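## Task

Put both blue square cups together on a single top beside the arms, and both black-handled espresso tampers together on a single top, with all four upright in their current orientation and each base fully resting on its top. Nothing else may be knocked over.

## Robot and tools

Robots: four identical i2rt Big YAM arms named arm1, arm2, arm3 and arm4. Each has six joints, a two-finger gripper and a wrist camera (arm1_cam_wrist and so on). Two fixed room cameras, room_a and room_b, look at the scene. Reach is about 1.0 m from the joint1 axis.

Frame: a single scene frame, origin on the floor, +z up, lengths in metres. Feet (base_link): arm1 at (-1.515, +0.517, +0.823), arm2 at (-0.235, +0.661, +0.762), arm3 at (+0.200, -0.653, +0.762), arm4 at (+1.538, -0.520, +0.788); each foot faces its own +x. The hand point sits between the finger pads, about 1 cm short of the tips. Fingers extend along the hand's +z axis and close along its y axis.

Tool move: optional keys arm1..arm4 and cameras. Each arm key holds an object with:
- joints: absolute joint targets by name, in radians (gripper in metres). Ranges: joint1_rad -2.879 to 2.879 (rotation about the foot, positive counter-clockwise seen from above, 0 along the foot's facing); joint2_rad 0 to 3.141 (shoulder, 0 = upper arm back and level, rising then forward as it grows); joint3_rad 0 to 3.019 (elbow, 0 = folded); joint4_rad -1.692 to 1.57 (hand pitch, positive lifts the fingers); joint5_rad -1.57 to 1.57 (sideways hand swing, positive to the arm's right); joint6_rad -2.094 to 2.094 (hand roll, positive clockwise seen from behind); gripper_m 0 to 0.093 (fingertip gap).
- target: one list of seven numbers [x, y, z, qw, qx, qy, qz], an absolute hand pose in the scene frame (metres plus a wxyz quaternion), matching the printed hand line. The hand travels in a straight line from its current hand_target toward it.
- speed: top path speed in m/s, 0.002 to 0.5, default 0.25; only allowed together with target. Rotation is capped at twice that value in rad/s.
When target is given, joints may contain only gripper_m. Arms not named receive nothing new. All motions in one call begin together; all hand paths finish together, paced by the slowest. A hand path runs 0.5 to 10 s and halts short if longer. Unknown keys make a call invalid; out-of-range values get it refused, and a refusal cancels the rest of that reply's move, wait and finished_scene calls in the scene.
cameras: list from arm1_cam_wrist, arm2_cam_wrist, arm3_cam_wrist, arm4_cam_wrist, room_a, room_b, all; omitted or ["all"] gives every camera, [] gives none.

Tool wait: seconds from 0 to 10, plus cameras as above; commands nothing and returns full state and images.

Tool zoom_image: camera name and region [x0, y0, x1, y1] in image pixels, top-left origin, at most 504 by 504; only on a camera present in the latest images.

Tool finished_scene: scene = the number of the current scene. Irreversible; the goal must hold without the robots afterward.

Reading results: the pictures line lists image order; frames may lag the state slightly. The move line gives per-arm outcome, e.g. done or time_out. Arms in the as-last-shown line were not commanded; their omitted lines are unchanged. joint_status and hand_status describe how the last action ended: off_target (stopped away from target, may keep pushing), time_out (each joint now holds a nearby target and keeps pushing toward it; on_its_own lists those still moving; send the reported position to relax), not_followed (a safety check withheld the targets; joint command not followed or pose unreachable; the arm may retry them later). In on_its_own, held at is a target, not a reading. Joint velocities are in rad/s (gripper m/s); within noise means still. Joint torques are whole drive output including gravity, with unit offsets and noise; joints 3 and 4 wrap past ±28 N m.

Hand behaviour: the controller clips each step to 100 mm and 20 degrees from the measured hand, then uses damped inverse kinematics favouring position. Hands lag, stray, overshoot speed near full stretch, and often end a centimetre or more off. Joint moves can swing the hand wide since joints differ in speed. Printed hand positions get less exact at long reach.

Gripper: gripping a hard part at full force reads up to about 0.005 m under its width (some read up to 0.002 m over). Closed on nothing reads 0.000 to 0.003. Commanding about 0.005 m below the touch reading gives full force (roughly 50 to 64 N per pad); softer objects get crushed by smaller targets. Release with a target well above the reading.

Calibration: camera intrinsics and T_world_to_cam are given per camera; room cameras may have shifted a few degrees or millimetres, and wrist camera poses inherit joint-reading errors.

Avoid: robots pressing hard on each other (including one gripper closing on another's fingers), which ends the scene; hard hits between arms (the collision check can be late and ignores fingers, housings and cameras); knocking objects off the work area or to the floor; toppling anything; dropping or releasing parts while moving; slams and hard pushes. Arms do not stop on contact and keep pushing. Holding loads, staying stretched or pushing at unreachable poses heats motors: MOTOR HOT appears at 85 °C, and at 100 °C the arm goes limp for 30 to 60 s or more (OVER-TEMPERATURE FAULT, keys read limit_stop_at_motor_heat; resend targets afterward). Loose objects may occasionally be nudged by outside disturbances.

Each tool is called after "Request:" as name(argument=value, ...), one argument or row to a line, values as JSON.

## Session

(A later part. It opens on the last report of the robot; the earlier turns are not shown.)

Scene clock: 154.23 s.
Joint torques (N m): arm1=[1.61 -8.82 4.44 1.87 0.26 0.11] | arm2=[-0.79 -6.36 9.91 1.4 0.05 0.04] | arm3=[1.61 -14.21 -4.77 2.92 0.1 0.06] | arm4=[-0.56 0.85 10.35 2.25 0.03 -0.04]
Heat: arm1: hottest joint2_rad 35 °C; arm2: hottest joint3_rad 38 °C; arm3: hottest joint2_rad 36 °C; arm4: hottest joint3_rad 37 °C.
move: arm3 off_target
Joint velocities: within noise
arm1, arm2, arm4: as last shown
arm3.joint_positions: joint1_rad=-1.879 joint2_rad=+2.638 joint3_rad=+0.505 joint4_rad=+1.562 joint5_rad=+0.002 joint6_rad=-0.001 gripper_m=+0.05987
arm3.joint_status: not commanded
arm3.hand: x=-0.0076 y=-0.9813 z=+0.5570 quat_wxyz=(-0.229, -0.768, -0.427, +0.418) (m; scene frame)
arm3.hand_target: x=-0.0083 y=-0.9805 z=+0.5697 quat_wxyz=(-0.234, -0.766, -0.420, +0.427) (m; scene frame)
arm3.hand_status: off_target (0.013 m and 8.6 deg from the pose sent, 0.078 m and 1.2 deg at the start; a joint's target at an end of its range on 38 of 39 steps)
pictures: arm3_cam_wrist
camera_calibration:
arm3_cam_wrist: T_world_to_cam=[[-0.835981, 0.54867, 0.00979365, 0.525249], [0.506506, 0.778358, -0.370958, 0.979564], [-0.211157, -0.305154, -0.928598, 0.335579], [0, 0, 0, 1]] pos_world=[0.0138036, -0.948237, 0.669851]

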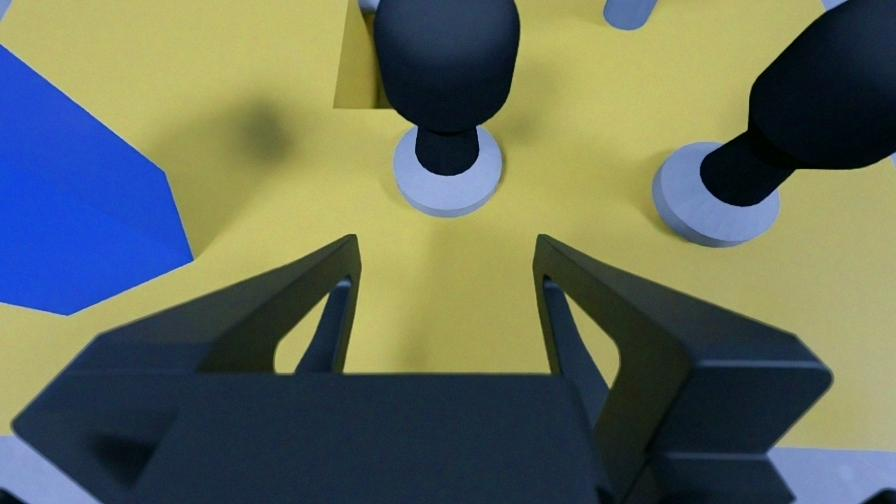

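Request:
move(
  arm1={"joints":{"joint1_rad":0.4}},
  arm3={"target":[-0.008,-0.96,0.80,0.2602,0.7373,0.4045,-0.4743],"speed":0.2},
  cameras=["arm1_cam_wrist"],
)

Request:
move(
  arm1={"joints":{"joint1_rad":-1.815,"joint5_rad":0,"joint6_rad":0}},
  cameras=["arm1_cam_wrist"],
)

Request:
move(
  arm1={"target":[-0.862,0.59,0.9,0.5554,-0.0464,0.8297,0.031],"speed":0.15},
  arm2={"target":[-0.71,0.607,0.88,0.0312,0.827,0.0463,-0.5585],"speed":0.15},
  cameras=["arm1_cam_wrist","arm2_cam_wrist","room_b"],
)

Scene clock: 158.23 s.
Joint torques (N m): arm1=[-0.73 -8.41 4.85 1.95 0.14 0.06] | arm2=[-1.26 -5.95 9.95 1.51 0 0.06] | arm3=[1.2 -7.24 3.84 1.35 -0.09 -0.11] | arm4=[-0.56 0.79 10.33 2.18 0.02 -0.05]
Heat: arm1: hottest joint2_rad 35 °C; arm2: hottest joint3_rad 38 °C; arm3: hottest joint2_rad 36 °C; arm4: hottest joint3_rad 37 °C.
move: arm1 done; arm3 done
Joint velocities: within noise
arm1.joint_positions: joint1_rad=+0.411 joint2_rad=+1.521 joint3_rad=+0.347 joint4_rad=+0.705 joint5_rad=+0.317 joint6_rad=+0.145 gripper_m=+0.05314
arm1.joint_status: all done
arm1.hand: x=-1.7741 y=+0.8647 z=+0.8767 quat_wxyz=(-0.293, +0.709, -0.460, -0.448) (m; scene frame)
arm1.hand_target: x=-1.7702 y=+0.8676 z=+0.8792 quat_wxyz=(-0.292, +0.702, -0.469, -0.449) (m; scene frame)
arm1.hand_status: not commanded
arm2, arm4: as last shown
arm3.joint_positions: joint1_rad=-1.926 joint2_rad=+1.509 joint3_rad=+0.143 joint4_rad=+0.934 joint5_rad=-0.042 joint6_rad=-0.004 gripper_m=+0.05987
arm3.joint_status: not commanded
arm3.hand: x=-0.0039 y=-0.9589 z=+0.7955 quat_wxyz=(-0.262, -0.741, -0.404, +0.469) (m; scene frame)
arm3.hand_target: x=-0.0080 y=-0.9599 z=+0.8000 quat_wxyz=(-0.260, -0.737, -0.404, +0.475) (m; scene frame)
arm3.hand_status: done (0.006 m and 0.8 deg from the pose sent, 0.244 m and 8.5 deg at the start; a joint's target at an end of its range on 2 of 69 steps)
pictures: arm1_cam_wrist
camera_calibration:
arm1_cam_wrist: T_world_to_cam=[[0.913924, 0.405787, 0.00897507, 1.26182], [0.358671, -0.797063, -0.485846, 1.75678], [-0.189996, 0.447245, -0.873999, 0.166641], [0, 0, 0, 1]] pos_world=[-1.75166, 0.813702, 0.987843]

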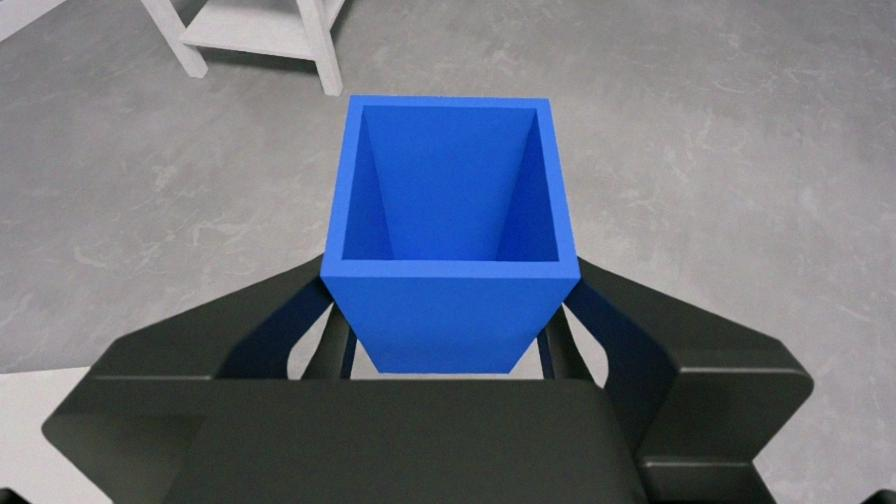

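Scene clock: 160.40 s.
Joint torques (N m): arm1=[-0.09 -8.82 4.6 2.02 -0.14 -0.24] | arm2=[-0.85 -5.6 9.96 1.43 0.07 0.04] | arm3=[1.2 -7.24 3.84 1.39 -0.09 -0.12] | arm4=[-0.73 0.79 10.33 2.28 0.03 -0.06]
Heat: arm1: hottest joint2_rad 35 °C; arm2: hottest joint3_rad 38 °C; arm3: hottest joint2_rad 36 °C; arm4: hottest joint3_rad 37 °C.
move: arm1 done
Joint velocities: within noise
arm1.joint_positions: joint1_rad=-1.804 joint2_rad=+1.521 joint3_rad=+0.347 joint4_rad=+0.705 joint5_rad=+0.003 joint6_rad=+0.017 gripper_m=+0.05314
arm1.joint_status: all done
arm1.hand: x=-1.0801 y=+0.5688 z=+0.8687 quat_wxyz=(-0.520, +0.044, -0.853, -0.034) (m; scene frame)
arm1.hand_target: x=-1.0794 y=+0.5647 z=+0.8712 quat_wxyz=(-0.521, +0.047, -0.852, -0.028) (m; scene frame)
arm1.hand_status: not commanded
arm2, arm4: as last shown
arm3.joint_positions: joint1_rad=-1.926 joint2_rad=+1.509 joint3_rad=+0.143 joint4_rad=+0.934 joint5_rad=-0.042 joint6_rad=-0.005 gripper_m=+0.05987
arm3.joint_status: not commanded
arm3.hand: x=-0.0039 y=-0.9589 z=+0.7955 quat_wxyz=(-0.262, -0.740, -0.404, +0.469) (m; scene frame)
arm3.hand_target: x=-0.0080 y=-0.9600 z=+0.8000 quat_wxyz=(-0.260, -0.737, -0.404, +0.475) (m; scene frame)
arm3.hand_status: not commanded
pictures: arm1_cam_wrist
camera_calibration:
arm1_cam_wrist: T_world_to_cam=[[0.110783, -0.993816, -0.00755604, 0.69073], [-0.884534, -0.0951285, -0.456674, -0.499214], [0.453131, 0.057275, -0.889602, 1.35387], [0, 0, 0, 1]] pos_world=[-1.13157, 0.561426, 0.981649]

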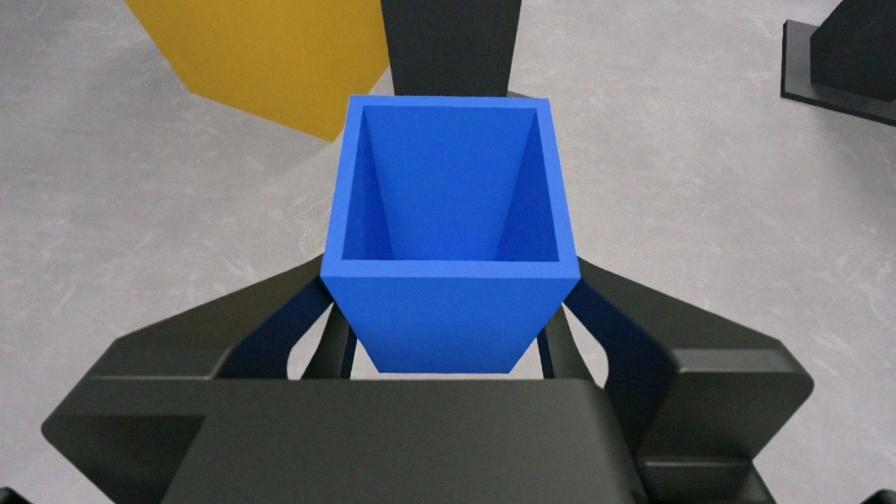

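Scene clock: 162.70 s.
Joint torques (N m): arm1=[-0.5 -13.39 9.4 2.28 -0.17 -0.27] | arm2=[-1.44 -6.77 7.06 2.65 -0.01 0.15] | arm3=[1.14 -7.24 3.84 1.37 -0.09 -0.11] | arm4=[-0.79 0.85 10.35 2.3 0.03 -0.05]
Heat: arm1: hottest joint2_rad 35 °C; arm2: hottest joint3_rad 38 °C; arm3: hottest joint2_rad 36 °C; arm4: hottest joint3_rad 38 °C.
move: arm1 off_target; arm2 done
Joint velocities: within noise
arm1.joint_positions: joint1_rad=-1.804 joint2_rad=+1.827 joint3_rad=+0.909 joint4_rad=+0.534 joint5_rad=+0.003 joint6_rad=+0.017 gripper_m=+0.05314
arm1.joint_status: not commanded
arm1.hand: x=-0.8757 y=+0.5936 z=+0.9025 quat_wxyz=(-0.555, +0.043, -0.830, -0.037) (m; scene frame)
arm1.hand_target: x=-0.8627 y=+0.5899 z=+0.9002 quat_wxyz=(-0.556, +0.046, -0.830, -0.031) (m; scene frame)
arm1.hand_status: off_target (0.014 m and 0.8 deg from the pose sent, 0.221 m and 4.9 deg at the start)
arm2.joint_positions: joint1_rad=+0.379 joint2_rad=+1.368 joint3_rad=+0.459 joint4_rad=+0.523 joint5_rad=-0.008 joint6_rad=+0.002 gripper_m=+0.09289
arm2.joint_status: not commanded
arm2.hand: x=-0.7065 y=+0.6014 z=+0.8821 quat_wxyz=(+0.031, +0.828, +0.055, -0.557) (m; scene frame)
arm2.hand_target: x=-0.7098 y=+0.6070 z=+0.8800 quat_wxyz=(+0.031, +0.828, +0.046, -0.559) (m; scene frame)
arm2.hand_status: done (0.007 m and 1.0 deg from the pose sent, 0.160 m and 10.2 deg at the start)
arm3: as last shown
arm4.joint_positions: joint1_rad=-1.858 joint2_rad=+0.601 joint3_rad=+0.809 joint4_rad=-0.310 joint5_rad=+0.001 joint6_rad=-0.002 gripper_m=+0.07490
arm4.joint_status: not commanded
arm4.hand: x=+1.1710 y=-0.5557 z=+1.2410 quat_wxyz=(-0.038, -0.743, -0.038, +0.667) (m; scene frame)
arm4.hand_target: x=+1.1706 y=-0.5511 z=+1.2363 quat_wxyz=(-0.032, -0.745, -0.036, +0.665) (m; scene frame)
arm4.hand_status: not commanded
pictures: arm1_cam_wrist, arm2_cam_wrist, room_b
camera_calibration:
arm1_cam_wrist: T_world_to_cam=[[0.111488, -0.993731, -0.00836545, 0.694305], [-0.843012, -0.0901144, -0.530292, -0.20076], [0.526214, 0.0661732, -0.847774, 1.31082], [0, 0, 0, 1]] pos_world=[-0.936418, 0.58512, 1.01062]
arm2_cam_wrist: T_world_to_cam=[[-0.124353, 0.992224, 0.0052068, -0.687629], [0.843358, 0.108457, -0.526293, 0.998998], [-0.522766, -0.0610548, -0.850287, 0.541523], [0, 0, 0, 1]] pos_world=[-0.644932, 0.606996, 0.989796]

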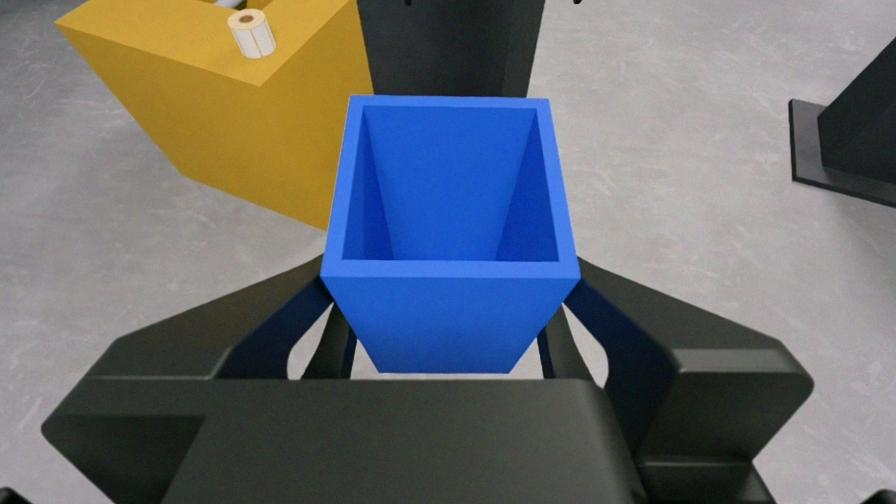

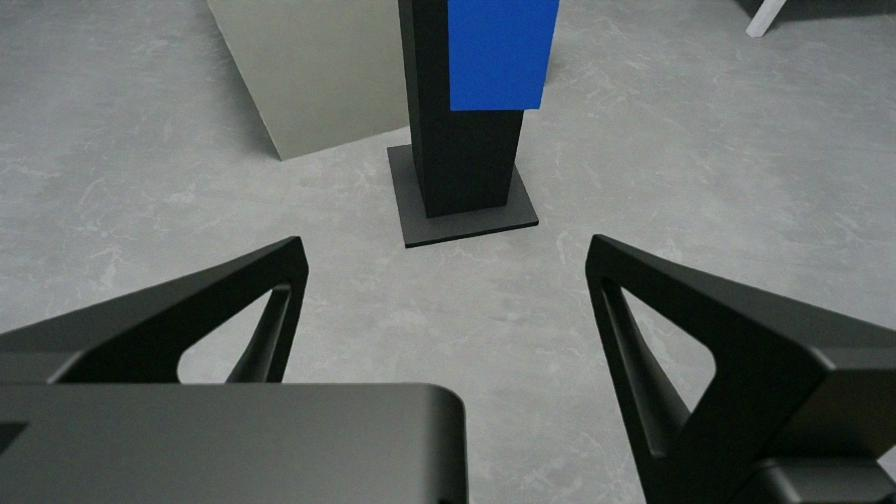

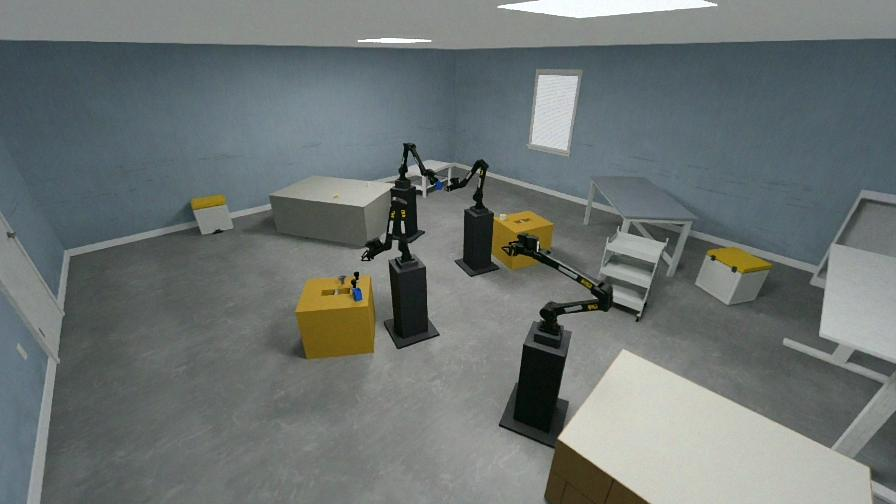

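Request:
move(
  arm2={"target":[-0.79,0.622,0.893,0.0312,0.827,0.0463,-0.5585],"speed":0.12},
  cameras=["arm2_cam_wrist","arm1_cam_wrist"],
)

Scene clock: 165.40 s.
Joint torques (N m): arm1=[-0.38 -12.4 9.4 2.17 -0.13 -0.18] | arm2=[-1.79 -8.35 10 1.42 -0.06 -0.03] | arm3=[1.14 -7.18 3.84 1.37 -0.09 -0.11] | arm4=[-0.67 0.79 10.33 2.26 0.03 -0.03]
Heat: arm1: hottest joint2_rad 35 °C; arm2: hottest joint3_rad 38 °C; arm3: hottest joint2_rad 36 °C; arm4: hottest joint3_rad 38 °C.
move: arm2 off_target
Joint velocities: within noise
arm1.joint_positions: joint1_rad=-1.804 joint2_rad=+1.827 joint3_rad=+0.910 joint4_rad=+0.533 joint5_rad=+0.003 joint6_rad=+0.017 gripper_m=+0.05314
arm1.joint_status: not commanded
arm1.hand: x=-0.8755 y=+0.5937 z=+0.9027 quat_wxyz=(-0.555, +0.043, -0.830, -0.037) (m; scene frame)
arm1.hand_target: x=-0.8627 y=+0.5899 z=+0.9001 quat_wxyz=(-0.555, +0.046, -0.830, -0.031) (m; scene frame)
arm1.hand_status: not commanded
arm2.joint_positions: joint1_rad=+0.318 joint2_rad=+1.513 joint3_rad=+0.640 joint4_rad=+0.480 joint5_rad=-0.063 joint6_rad=+0.000 gripper_m=+0.09289
arm2.joint_status: not commanded
arm2.hand: x=-0.7734 y=+0.6170 z=+0.8860 quat_wxyz=(+0.036, +0.831, +0.046, -0.553) (m; scene frame)
arm2.hand_target: x=-0.7891 y=+0.6222 z=+0.8933 quat_wxyz=(+0.031, +0.827, +0.046, -0.559) (m; scene frame)
arm2.hand_status: off_target (0.019 m and 0.9 deg from the pose sent, 0.087 m and 1.0 deg at the start)
arm3, arm4: as last shown
pictures: arm1_cam_wrist, arm2_cam_wrist
camera_calibration:
arm1_cam_wrist: T_world_to_cam=[[0.111488, -0.993731, -0.00836545, 0.694384], [-0.843012, -0.0901144, -0.530292, -0.200476], [0.526214, 0.0661732, -0.847774, 1.31087], [0, 0, 0, 1]] pos_world=[-0.936218, 0.58522, 1.01082]
arm2_cam_wrist: T_world_to_cam=[[-0.115328, 0.993235, -0.0135599, -0.688413], [0.849786, 0.0915846, -0.519111, 1.06477], [-0.514357, -0.071391, -0.854599, 0.527411], [0, 0, 0, 1]] pos_world=[-0.712945, 0.623892, 0.994126]

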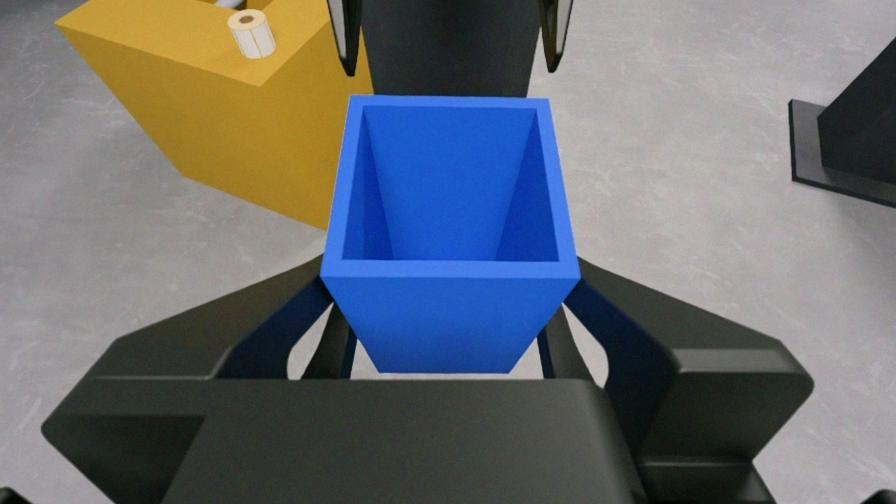

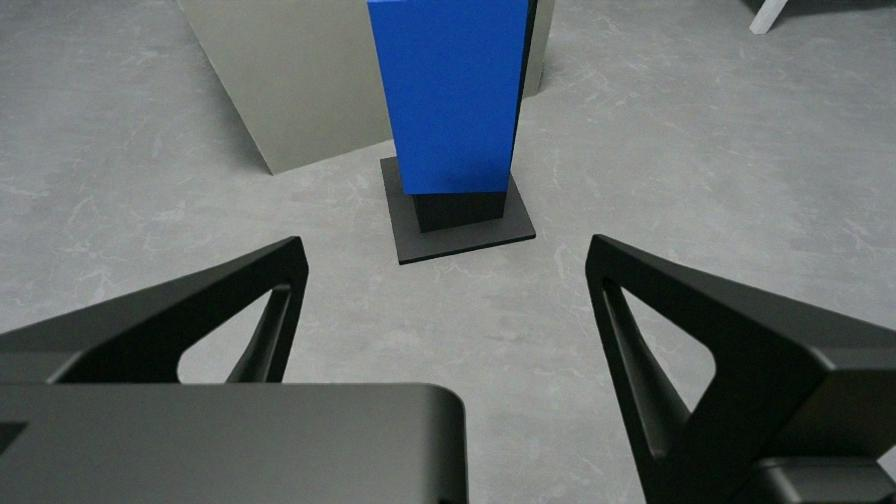

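Request:
move(
  arm2={"target":[-0.873,0.614,0.88,0.0312,0.827,0.0463,-0.5585],"speed":0.08},
  cameras=["arm2_cam_wrist","arm1_cam_wrist"],
)

Scene clock: 167.67 s.
Joint torques (N m): arm1=[-0.09 -12.28 9.46 1.91 -0.18 -0.21] | arm2=[-1.03 -11.05 10.14 1.5 0.29 -0.03] | arm3=[1.2 -7.18 3.85 1.37 -0.09 -0.11] | arm4=[-0.79 0.85 10.33 2.25 0.02 -0.04]
Heat: arm1: hottest joint2_rad 35 °C; arm2: hottest joint3_rad 38 °C; arm3: hottest joint2_rad 36 °C; arm4: hottest joint3_rad 38 °C.
move: arm2 off_target
Joint velocities: within noise
arm1, arm3, arm4: as last shown
arm2.joint_positions: joint1_rad=+0.318 joint2_rad=+1.716 joint3_rad=+0.869 joint4_rad=+0.456 joint5_rad=-0.062 joint6_rad=-0.001 gripper_m=+0.09289
arm2.joint_status: not commanded
arm2.hand: x=-0.8572 y=+0.6125 z=+0.8760 quat_wxyz=(+0.035, +0.830, +0.046, -0.554) (m; scene frame)
arm2.hand_target: x=-0.8722 y=+0.6142 z=+0.8802 quat_wxyz=(+0.031, +0.827, +0.046, -0.559) (m; scene frame)
arm2.hand_status: off_target (0.016 m and 0.8 deg from the pose sent, 0.100 m and 0.9 deg at the start)
pictures: arm1_cam_wrist, arm2_cam_wrist
camera_calibration:
arm1_cam_wrist: T_world_to_cam=[[0.111488, -0.993731, -0.00836545, 0.694384], [-0.843012, -0.0901144, -0.530292, -0.200476], [0.526214, 0.0661732, -0.847774, 1.31087], [0, 0, 0, 1]] pos_world=[-0.936218, 0.58522, 1.01082]
arm2_cam_wrist: T_world_to_cam=[[-0.114506, 0.993343, -0.012601, -0.693967], [0.84843, 0.0911871, -0.521393, 1.13227], [-0.516773, -0.0703936, -0.853223, 0.471519], [0, 0, 0, 1]] pos_world=[-0.796446, 0.619291, 0.983923]

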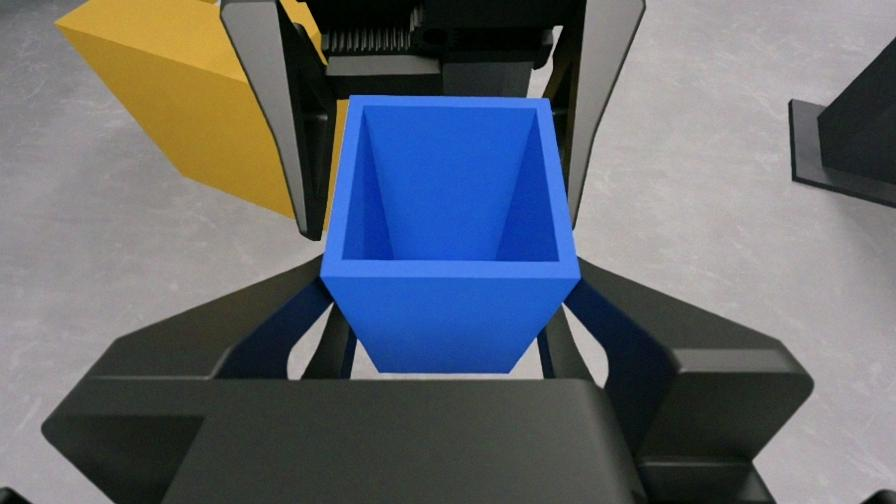

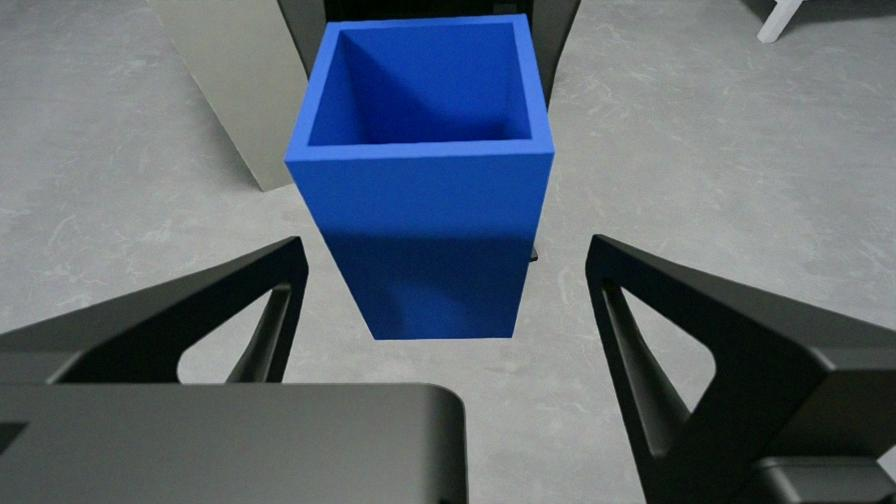

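Request:
move(
  arm2={"target":[-0.879,0.6135,0.88,0.0312,0.827,0.0463,-0.5585],"speed":0.05},
  cameras=[],
)

Request:
move(
  arm2={"joints":{"gripper_m":0.045}},
  cameras=["arm2_cam_wrist","arm1_cam_wrist"],
)

Scene clock: 169.43 s.
Joint torques (N m): arm1=[-0.56 -12.45 9.24 2.07 -0.07 -0.23] | arm2=[-1.14 -10.99 10.26 1.55 0.27 0] | arm3=[1.14 -7.18 3.84 1.39 -0.09 -0.11] | arm4=[-0.85 0.73 10.39 2.22 0.03 -0.05]
Heat: arm1: hottest joint2_rad 35 °C; arm2: hottest joint3_rad 38 °C; arm3: hottest joint2_rad 36 °C; arm4: hottest joint3_rad 38 °C.
move: arm2 off_target
Joint velocities: within noise
arm1, arm3, arm4: as last shown
arm2.joint_positions: joint1_rad=+0.318 joint2_rad=+1.727 joint3_rad=+0.887 joint4_rad=+0.450 joint5_rad=-0.062 joint6_rad=-0.001 gripper_m=+0.09289
arm2.joint_status: not commanded
arm2.hand: x=-0.8632 y=+0.6122 z=+0.8763 quat_wxyz=(+0.035, +0.830, +0.046, -0.554) (m; scene frame)
arm2.hand_target: x=-0.8782 y=+0.6137 z=+0.8802 quat_wxyz=(+0.031, +0.827, +0.046, -0.559) (m; scene frame)
arm2.hand_status: off_target (0.016 m and 0.8 deg from the pose sent, 0.022 m and 0.8 deg at the start)
pictures: none
No camera images: "cameras" was empty.

Scene clock: 170.10 s.
Joint torques (N m): arm1=[0.38 -12.98 9.44 2.15 0 -0.21] | arm2=[-1.03 -11.05 10.24 1.68 0.37 0.03] | arm3=[1.2 -7.24 3.84 1.37 -0.09 -0.11] | arm4=[-0.79 0.85 10.32 2.29 0.03 -0.05]
Heat: arm1: hottest joint2_rad 35 °C; arm2: hottest joint3_rad 38 °C; arm3: hottest joint2_rad 36 °C; arm4: hottest joint3_rad 38 °C.
move: arm2 off_target
Joint velocities: within noise
arm1.joint_positions: joint1_rad=-1.804 joint2_rad=+1.828 joint3_rad=+0.910 joint4_rad=+0.533 joint5_rad=-0.002 joint6_rad=+0.014 gripper_m=+0.05313
arm1.joint_status: not commanded
arm1.hand: x=-0.8756 y=+0.5947 z=+0.9023 quat_wxyz=(-0.555, +0.045, -0.830, -0.038) (m; scene frame)
arm1.hand_target: x=-0.8627 y=+0.5898 z=+0.9000 quat_wxyz=(-0.555, +0.046, -0.830, -0.031) (m; scene frame)
arm1.hand_status: not commanded
arm2.joint_positions: joint1_rad=+0.318 joint2_rad=+1.727 joint3_rad=+0.887 joint4_rad=+0.450 joint5_rad=-0.063 joint6_rad=-0.006 gripper_m=+0.05424
arm2.joint_status: gripper_m off_target (ended at +0.05427, target +0.04500)
arm2.hand: x=-0.8632 y=+0.6116 z=+0.8763 quat_wxyz=(+0.035, +0.830, +0.049, -0.554) (m; scene frame)
arm2.hand_target: x=-0.8782 y=+0.6137 z=+0.8802 quat_wxyz=(+0.031, +0.827, +0.046, -0.559) (m; scene frame)
arm2.hand_status: not commanded
arm3, arm4: as last shown
pictures: arm1_cam_wrist, arm2_cam_wrist
camera_calibration:
arm1_cam_wrist: T_world_to_cam=[[0.117117, -0.993089, -0.00765651, 0.699265], [-0.842855, -0.0953162, -0.529633, -0.198126], [0.525242, 0.0684823, -0.848193, 1.30879], [0, 0, 0, 1]] pos_world=[-0.936317, 0.585919, 1.01052]
arm2_cam_wrist: T_world_to_cam=[[-0.118361, 0.992936, -0.00828946, -0.700633], [0.847603, 0.0966808, -0.521748, 1.13381], [-0.517261, -0.0687806, -0.853059, 0.467096], [0, 0, 0, 1]] pos_world=[-0.802341, 0.618193, 0.984217]

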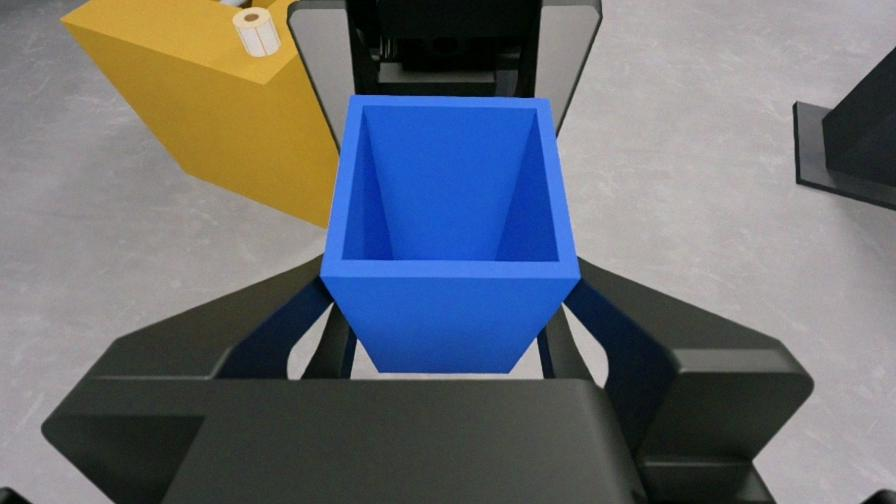

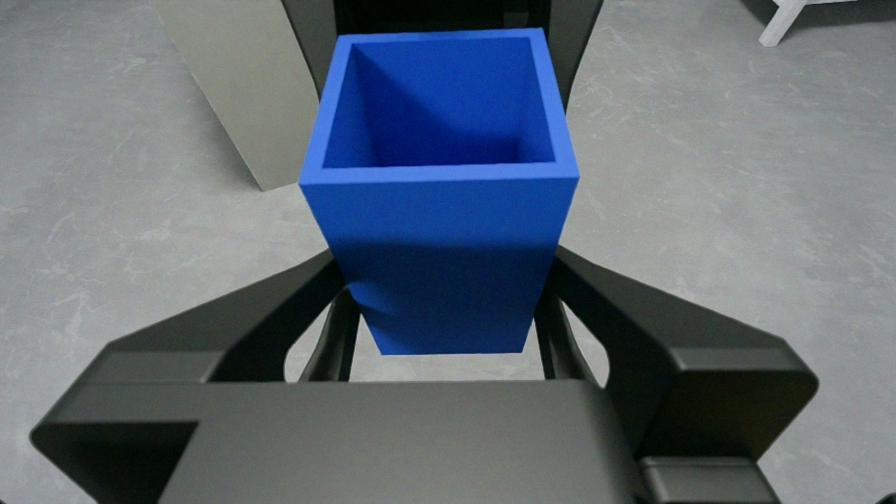

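Request:
move(
  arm1={"joints":{"gripper_m":0.085}},
  cameras=["arm2_cam_wrist"],
)

Request:
move(
  arm1={"target":[-1.02,0.572,0.97,0.5554,-0.0464,0.8297,0.031],"speed":0.12},
  cameras=["arm2_cam_wrist"],
)

Scene clock: 171.13 s.
Joint torques (N m): arm1=[-0.32 -12.86 9.07 2.24 0.05 -0.2] | arm2=[-0.85 -11.16 10.06 1.81 0.26 0.06] | arm3=[1.2 -7.18 3.85 1.39 -0.09 -0.11] | arm4=[-0.67 0.97 10.36 2.24 0.04 -0.05]
Heat: arm1: hottest joint2_rad 35 °C; arm2: hottest joint3_rad 38 °C; arm3: hottest joint2_rad 36 °C; arm4: hottest joint3_rad 38 °C.
move: arm1 done
Joint velocities: within noise
arm1.joint_positions: joint1_rad=-1.804 joint2_rad=+1.828 joint3_rad=+0.915 joint4_rad=+0.533 joint5_rad=-0.002 joint6_rad=+0.014 gripper_m=+0.08484
arm1.joint_status: all done
arm1.hand: x=-0.8736 y=+0.5946 z=+0.9046 quat_wxyz=(-0.557, +0.045, -0.829, -0.038) (m; scene frame)
arm1.hand_target: x=-0.8627 y=+0.5897 z=+0.9000 quat_wxyz=(-0.555, +0.046, -0.830, -0.031) (m; scene frame)
arm1.hand_status: not commanded
arm2, arm3, arm4: as last shown
arm2.joint_positions: joint1_rad=+0.318 joint2_rad=+1.734 joint3_rad=+0.887 joint4_rad=+0.445 joint5_rad=-0.062 joint6_rad=-0.007 gripper_m=+0.05424
arm2.hand: x=-0.8626 y=+0.6121 z=+0.8713 quat_wxyz=(+0.034, +0.833, +0.048, -0.550) (m; scene frame)
pictures: arm2_cam_wrist
camera_calibration:
arm2_cam_wrist: T_world_to_cam=[[-0.116619, 0.993149, -0.00742973, -0.700425], [0.853381, 0.0963744, -0.512302, 1.12773], [-0.508076, -0.0660845, -0.858773, 0.474384], [0, 0, 0, 1]] pos_world=[-0.803045, 0.618291, 0.979924]

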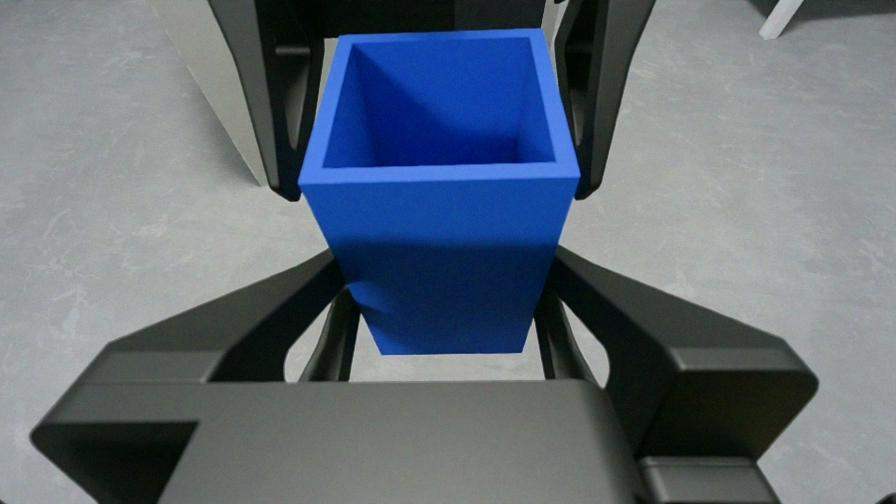

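Scene clock: 173.30 s.
Joint torques (N m): arm1=[-1.08 -8.82 6.98 1.98 -0.02 -0.11] | arm2=[-1.08 -11.52 10.06 1.8 0.3 0.06] | arm3=[1.2 -7.24 3.85 1.39 -0.09 -0.11] | arm4=[-0.73 0.91 10.36 2.24 0.04 -0.04]
Heat: arm1: hottest joint2_rad 35 °C; arm2: hottest joint3_rad 38 °C; arm3: hottest joint2_rad 36 °C; arm4: hottest joint3_rad 38 °C.
move: arm1 done
Joint velocities: within noise
arm1.joint_positions: joint1_rad=-1.804 joint2_rad=+1.346 joint3_rad=+0.551 joint4_rad=+0.422 joint5_rad=-0.002 joint6_rad=+0.014 gripper_m=+0.08493
arm1.joint_status: not commanded
arm1.hand: x=-1.0179 y=+0.5772 z=+0.9719 quat_wxyz=(-0.560, +0.045, -0.827, -0.038) (m; scene frame)
arm1.hand_target: x=-1.0200 y=+0.5720 z=+0.9700 quat_wxyz=(-0.555, +0.046, -0.830, -0.031) (m; scene frame)
arm1.hand_status: done (0.006 m and 1.0 deg from the pose sent, 0.162 m and 0.8 deg at the start)
arm2, arm3, arm4: as last shown
pictures: arm2_cam_wrist
camera_calibration:
arm2_cam_wrist: T_world_to_cam=[[-0.116619, 0.993149, -0.00742973, -0.700425], [0.853381, 0.0963744, -0.512302, 1.12773], [-0.508076, -0.0660845, -0.858773, 0.474384], [0, 0, 0, 1]] pos_world=[-0.803045, 0.618291, 0.979924]

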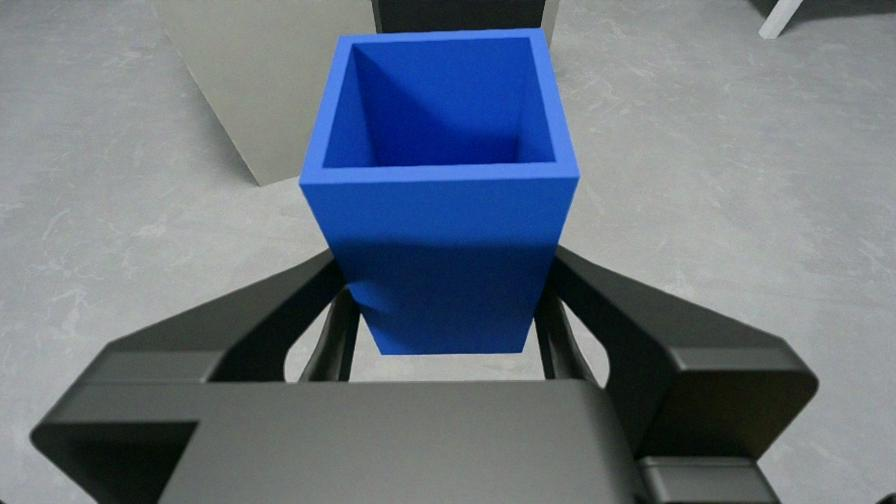

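Request:
move(
  arm2={"target":[-0.67,0.611,0.92,0.0312,0.827,0.0463,-0.5585],"speed":0.15},
  arm3={"target":[0.1054,-1.07,0.72,0.3224,0.6479,0.5937,-0.3518],"speed":0.2},
  arm1={"joints":{"joint2_rad":0.6,"joint3_rad":0.8}},
  cameras=["arm3_cam_wrist"],
)

Request:
move(
  arm3={"joints":{"gripper_m":0.093}},
  arm2={"joints":{"joint1_rad":-1.885,"joint5_rad":0,"joint6_rad":0}},
  cameras=["arm2_cam_wrist","arm3_cam_wrist"],
)

Scene clock: 178.40 s.
Joint torques (N m): arm1=[-1.2 -0.32 10.73 2 -0.02 -0.21] | arm2=[0.85 -6.95 8.14 1.55 0.3 0.16] | arm3=[2.26 -8.76 3.71 1.24 -0.17 -0.13] | arm4=[-0.67 0.91 10.29 2.25 0.03 -0.04]
Heat: arm1: hottest joint2_rad 35 °C; arm2: hottest joint3_rad 38 °C; arm3: hottest joint2_rad 36 °C; arm4: hottest joint3_rad 38 °C.
move: arm1 done; arm2 off_target; arm3 done
Joint velocities: within noise
arm1.joint_positions: joint1_rad=-1.804 joint2_rad=+0.598 joint3_rad=+0.784 joint4_rad=+0.411 joint5_rad=-0.002 joint6_rad=+0.014 gripper_m=+0.08493
arm1.joint_status: all done
arm1.hand: x=-1.1877 y=+0.5569 z=+1.4297 quat_wxyz=(-0.880, +0.026, -0.470, -0.060) (m; scene frame)
arm1.hand_target: x=-1.1892 y=+0.5534 z=+1.4376 quat_wxyz=(-0.884, +0.026, -0.465, -0.049) (m; scene frame)
arm1.hand_status: not commanded
arm2.joint_positions: joint1_rad=+0.350 joint2_rad=+1.148 joint3_rad=+0.406 joint4_rad=+0.343 joint5_rad=-0.018 joint6_rad=+0.001 gripper_m=+0.05424
arm2.joint_status: not commanded
arm2.hand: x=-0.6696 y=+0.6164 z=+0.9106 quat_wxyz=(+0.026, +0.833, +0.046, -0.551) (m; scene frame)
arm2.hand_target: x=-0.6700 y=+0.6110 z=+0.9200 quat_wxyz=(+0.031, +0.827, +0.046, -0.559) (m; scene frame)
arm2.hand_status: off_target (0.011 m and 1.2 deg from the pose sent, 0.199 m and 1.3 deg at the start)
arm3.joint_positions: joint1_rad=-1.615 joint2_rad=+1.843 joint3_rad=+0.344 joint4_rad=+0.925 joint5_rad=-0.168 joint6_rad=-0.097 gripper_m=+0.05987
arm3.joint_status: not commanded
arm3.hand: x=+0.1041 y=-1.0634 z=+0.7227 quat_wxyz=(-0.324, -0.653, -0.587, +0.353) (m; scene frame)
arm3.hand_target: x=+0.1055 y=-1.0699 z=+0.7201 quat_wxyz=(-0.323, -0.648, -0.594, +0.352) (m; scene frame)
arm3.hand_status: done (0.007 m and 1.0 deg from the pose sent, 0.173 m and 28.6 deg at the start)
arm4: as last shown
pictures: arm3_cam_wrist
camera_calibration:
arm3_cam_wrist: T_world_to_cam=[[-0.992435, 0.122719, -0.00367007, 0.23517], [0.115099, 0.919577, -0.375673, 1.24282], [-0.0427274, -0.373254, -0.926745, 0.39676], [0, 0, 0, 1]] pos_world=[0.107296, -1.02364, 0.835453]

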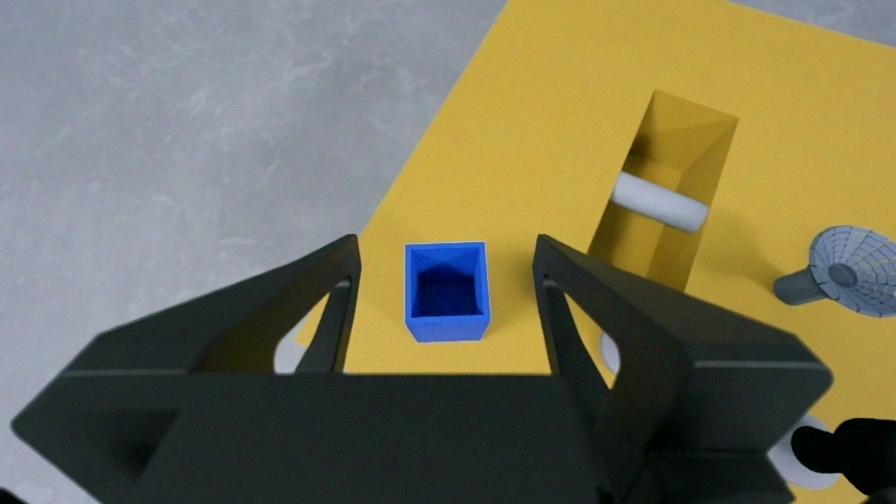

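Scene clock: 180.57 s.
Joint torques (N m): arm1=[-1.85 -0.62 10.84 1.98 0 -0.2] | arm2=[-0.79 -7.18 8.31 1.59 0.13 0.05] | arm3=[2.26 -8.82 3.71 1.26 -0.15 -0.12] | arm4=[-0.5 0.85 10.3 2.25 0.02 -0.05]
Heat: arm1: hottest joint2_rad 35 °C; arm2: hottest joint3_rad 38 °C; arm3: hottest joint2_rad 36 °C; arm4: hottest joint3_rad 38 °C.
move: arm2 done; arm3 done
Joint velocities: within noise
arm1: as last shown
arm2.joint_positions: joint1_rad=-1.873 joint2_rad=+1.148 joint3_rad=+0.406 joint4_rad=+0.342 joint5_rad=-0.001 joint6_rad=+0.001 gripper_m=+0.05424
arm2.joint_status: all done
arm2.hand: x=-0.0022 y=+1.0275 z=+0.9174 quat_wxyz=(-0.487, +0.399, -0.727, -0.273) (m; scene frame)
arm2.hand_target: x=+0.0031 y=+1.0251 z=+0.9268 quat_wxyz=(-0.496, +0.392, -0.725, -0.273) (m; scene frame)
arm2.hand_status: not commanded
arm3.joint_positions: joint1_rad=-1.615 joint2_rad=+1.843 joint3_rad=+0.344 joint4_rad=+0.925 joint5_rad=-0.168 joint6_rad=-0.098 gripper_m=+0.09286
arm3.joint_status: all done
arm3.hand: x=+0.1041 y=-1.0634 z=+0.7227 quat_wxyz=(-0.323, -0.653, -0.587, +0.353) (m; scene frame)
arm3.hand_target: x=+0.1054 y=-1.0699 z=+0.7201 quat_wxyz=(-0.322, -0.648, -0.594, +0.352) (m; scene frame)
arm3.hand_status: not commanded
arm4.joint_positions: joint1_rad=-1.858 joint2_rad=+0.601 joint3_rad=+0.809 joint4_rad=-0.310 joint5_rad=+0.001 joint6_rad=-0.002 gripper_m=+0.07490
arm4.joint_status: not commanded
arm4.hand: x=+1.1710 y=-0.5557 z=+1.2410 quat_wxyz=(-0.038, -0.743, -0.038, +0.667) (m; scene frame)
arm4.hand_target: x=+1.1706 y=-0.5511 z=+1.2363 quat_wxyz=(-0.032, -0.745, -0.036, +0.665) (m; scene frame)
arm4.hand_status: not commanded
pictures: arm2_cam_wrist, arm3_cam_wrist
camera_calibration:
arm2_cam_wrist: T_world_to_cam=[[0.846067, -0.532916, -0.013128, 0.562998], [-0.458789, -0.7154, -0.526987, 1.22164], [0.271448, 0.451889, -0.849772, 0.439931], [0, 0, 0, 1]] pos_world=[-0.0352783, 0.97519, 1.02502]
arm3_cam_wrist: T_world_to_cam=[[-0.992483, 0.122349, -0.0029803, 0.234217], [0.1145, 0.919662, -0.375648, 1.24295], [-0.0432193, -0.373165, -0.926758, 0.396914], [0, 0, 0, 1]] pos_world=[0.107293, -1.02364, 0.835453]

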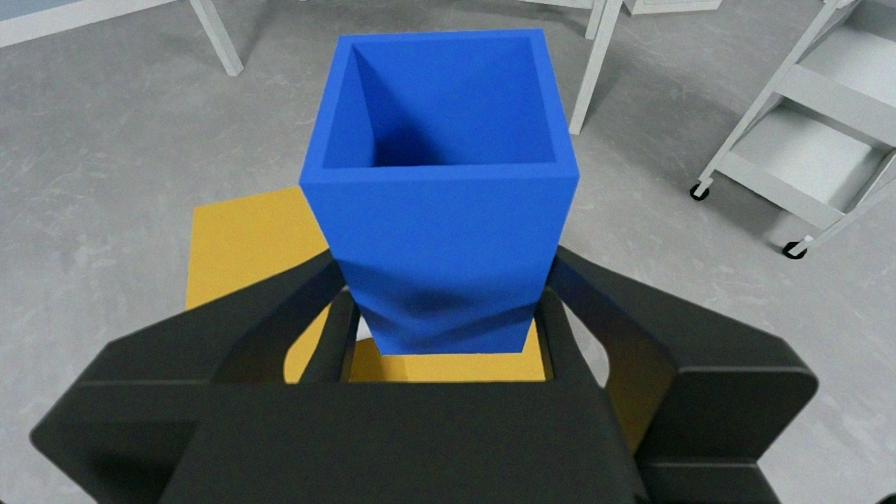

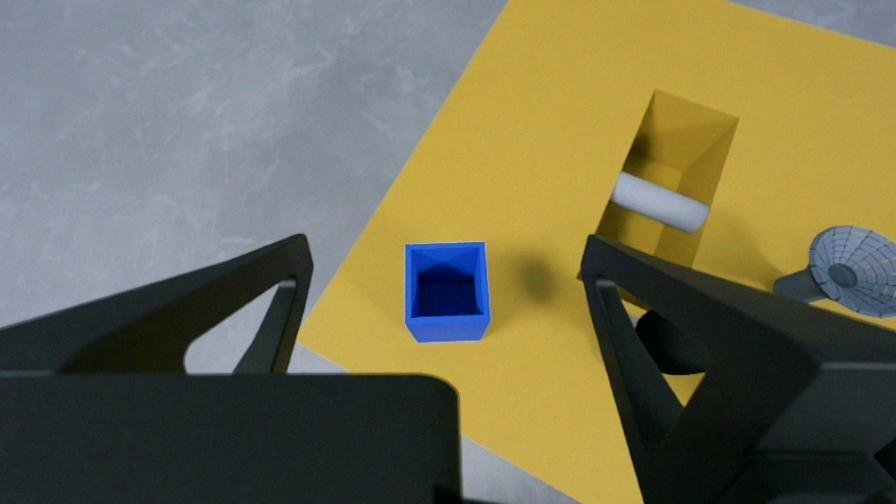

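Request:
move(
  arm3={"joints":{"gripper_m":0.078},"target":[0.105,-1.086,0.557,0.3224,0.6479,0.5937,-0.3518],"speed":0.1},
  arm2={"target":[0.107,1.187,0.68,0.5103,-0.3885,0.7154,0.2771],"speed":0.15},
  cameras=["arm2_cam_wrist","arm3_cam_wrist"],
)

Scene clock: 184.47 s.
Joint torques (N m): arm1=[-0.67 0.15 10.76 1.81 -0.06 -0.2] | arm2=[-0.85 -13.45 5.23 2.81 0.27 0] | arm3=[2.32 -12.63 -0.76 2.86 0.06 -0.04] | arm4=[-0.32 0.62 10.37 2.26 0.03 -0.04]
Heat: arm1: hottest joint2_rad 35 °C; arm2: hottest joint3_rad 38 °C; arm3: hottest joint2_rad 36 °C; arm4: hottest joint3_rad 38 °C.
move: arm2 off_target; arm3 done
Joint velocities: within noise
arm1, arm4: as last shown
arm2.joint_positions: joint1_rad=-1.873 joint2_rad=+2.279 joint3_rad=+0.887 joint4_rad=+1.016 joint5_rad=-0.001 joint6_rad=+0.001 gripper_m=+0.05424
arm2.joint_status: not commanded
arm2.hand: x=+0.0940 y=+1.1831 z=+0.6775 quat_wxyz=(-0.495, +0.396, -0.722, -0.277) (m; scene frame)
arm2.hand_target: x=+0.1068 y=+1.1866 z=+0.6803 quat_wxyz=(-0.510, +0.389, -0.716, -0.277) (m; scene frame)
arm2.hand_status: off_target (0.014 m and 2.0 deg from the pose sent, 0.306 m and 3.3 deg at the start)
arm3.joint_positions: joint1_rad=-1.602 joint2_rad=+2.528 joint3_rad=+0.606 joint4_rad=+1.324 joint5_rad=-0.160 joint6_rad=-0.098 gripper_m=+0.07814
arm3.joint_status: all done
arm3.hand: x=+0.1026 y=-1.0823 z=+0.5560 quat_wxyz=(-0.318, -0.655, -0.593, +0.345) (m; scene frame)
arm3.hand_target: x=+0.1051 y=-1.0859 z=+0.5571 quat_wxyz=(-0.322, -0.648, -0.594, +0.352) (m; scene frame)
arm3.hand_status: done (0.005 m and 1.3 deg from the pose sent, 0.167 m and 1.0 deg at the start)
pictures: arm2_cam_wrist, arm3_cam_wrist
camera_calibration:
arm2_cam_wrist: T_world_to_cam=[[0.845924, -0.533142, -0.013125, 0.561741], [-0.452547, -0.704591, -0.546583, 1.25063], [0.282158, 0.468307, -0.837302, 0.110783], [0, 0, 0, 1]] pos_world=[0.0595191, 1.12879, 0.783703]
arm3_cam_wrist: T_world_to_cam=[[-0.99326, 0.115875, -0.0028329, 0.227501], [0.109383, 0.928969, -0.353626, 1.19617], [-0.0383446, -0.351552, -0.935383, 0.262884], [0, 0, 0, 1]] pos_world=[0.105207, -1.04515, 0.669538]

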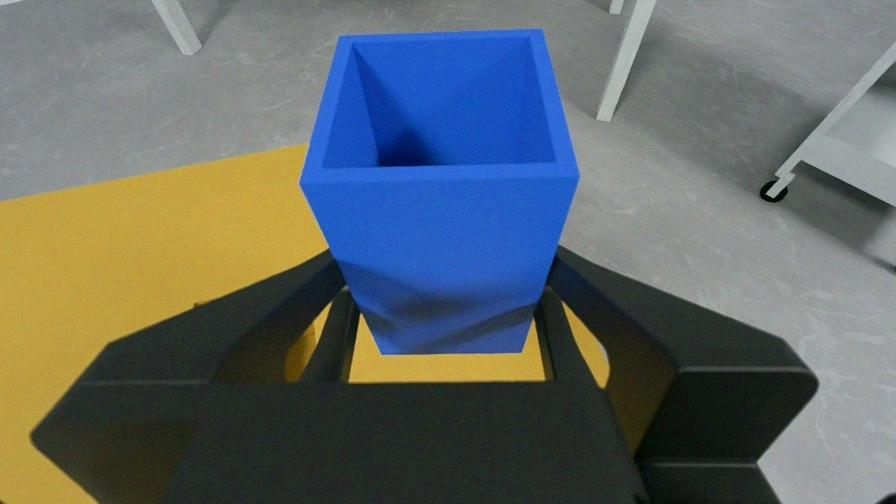

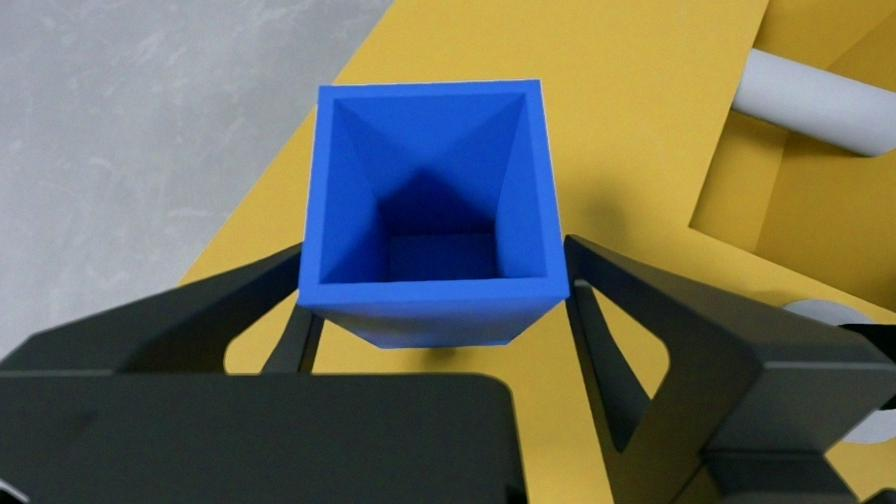

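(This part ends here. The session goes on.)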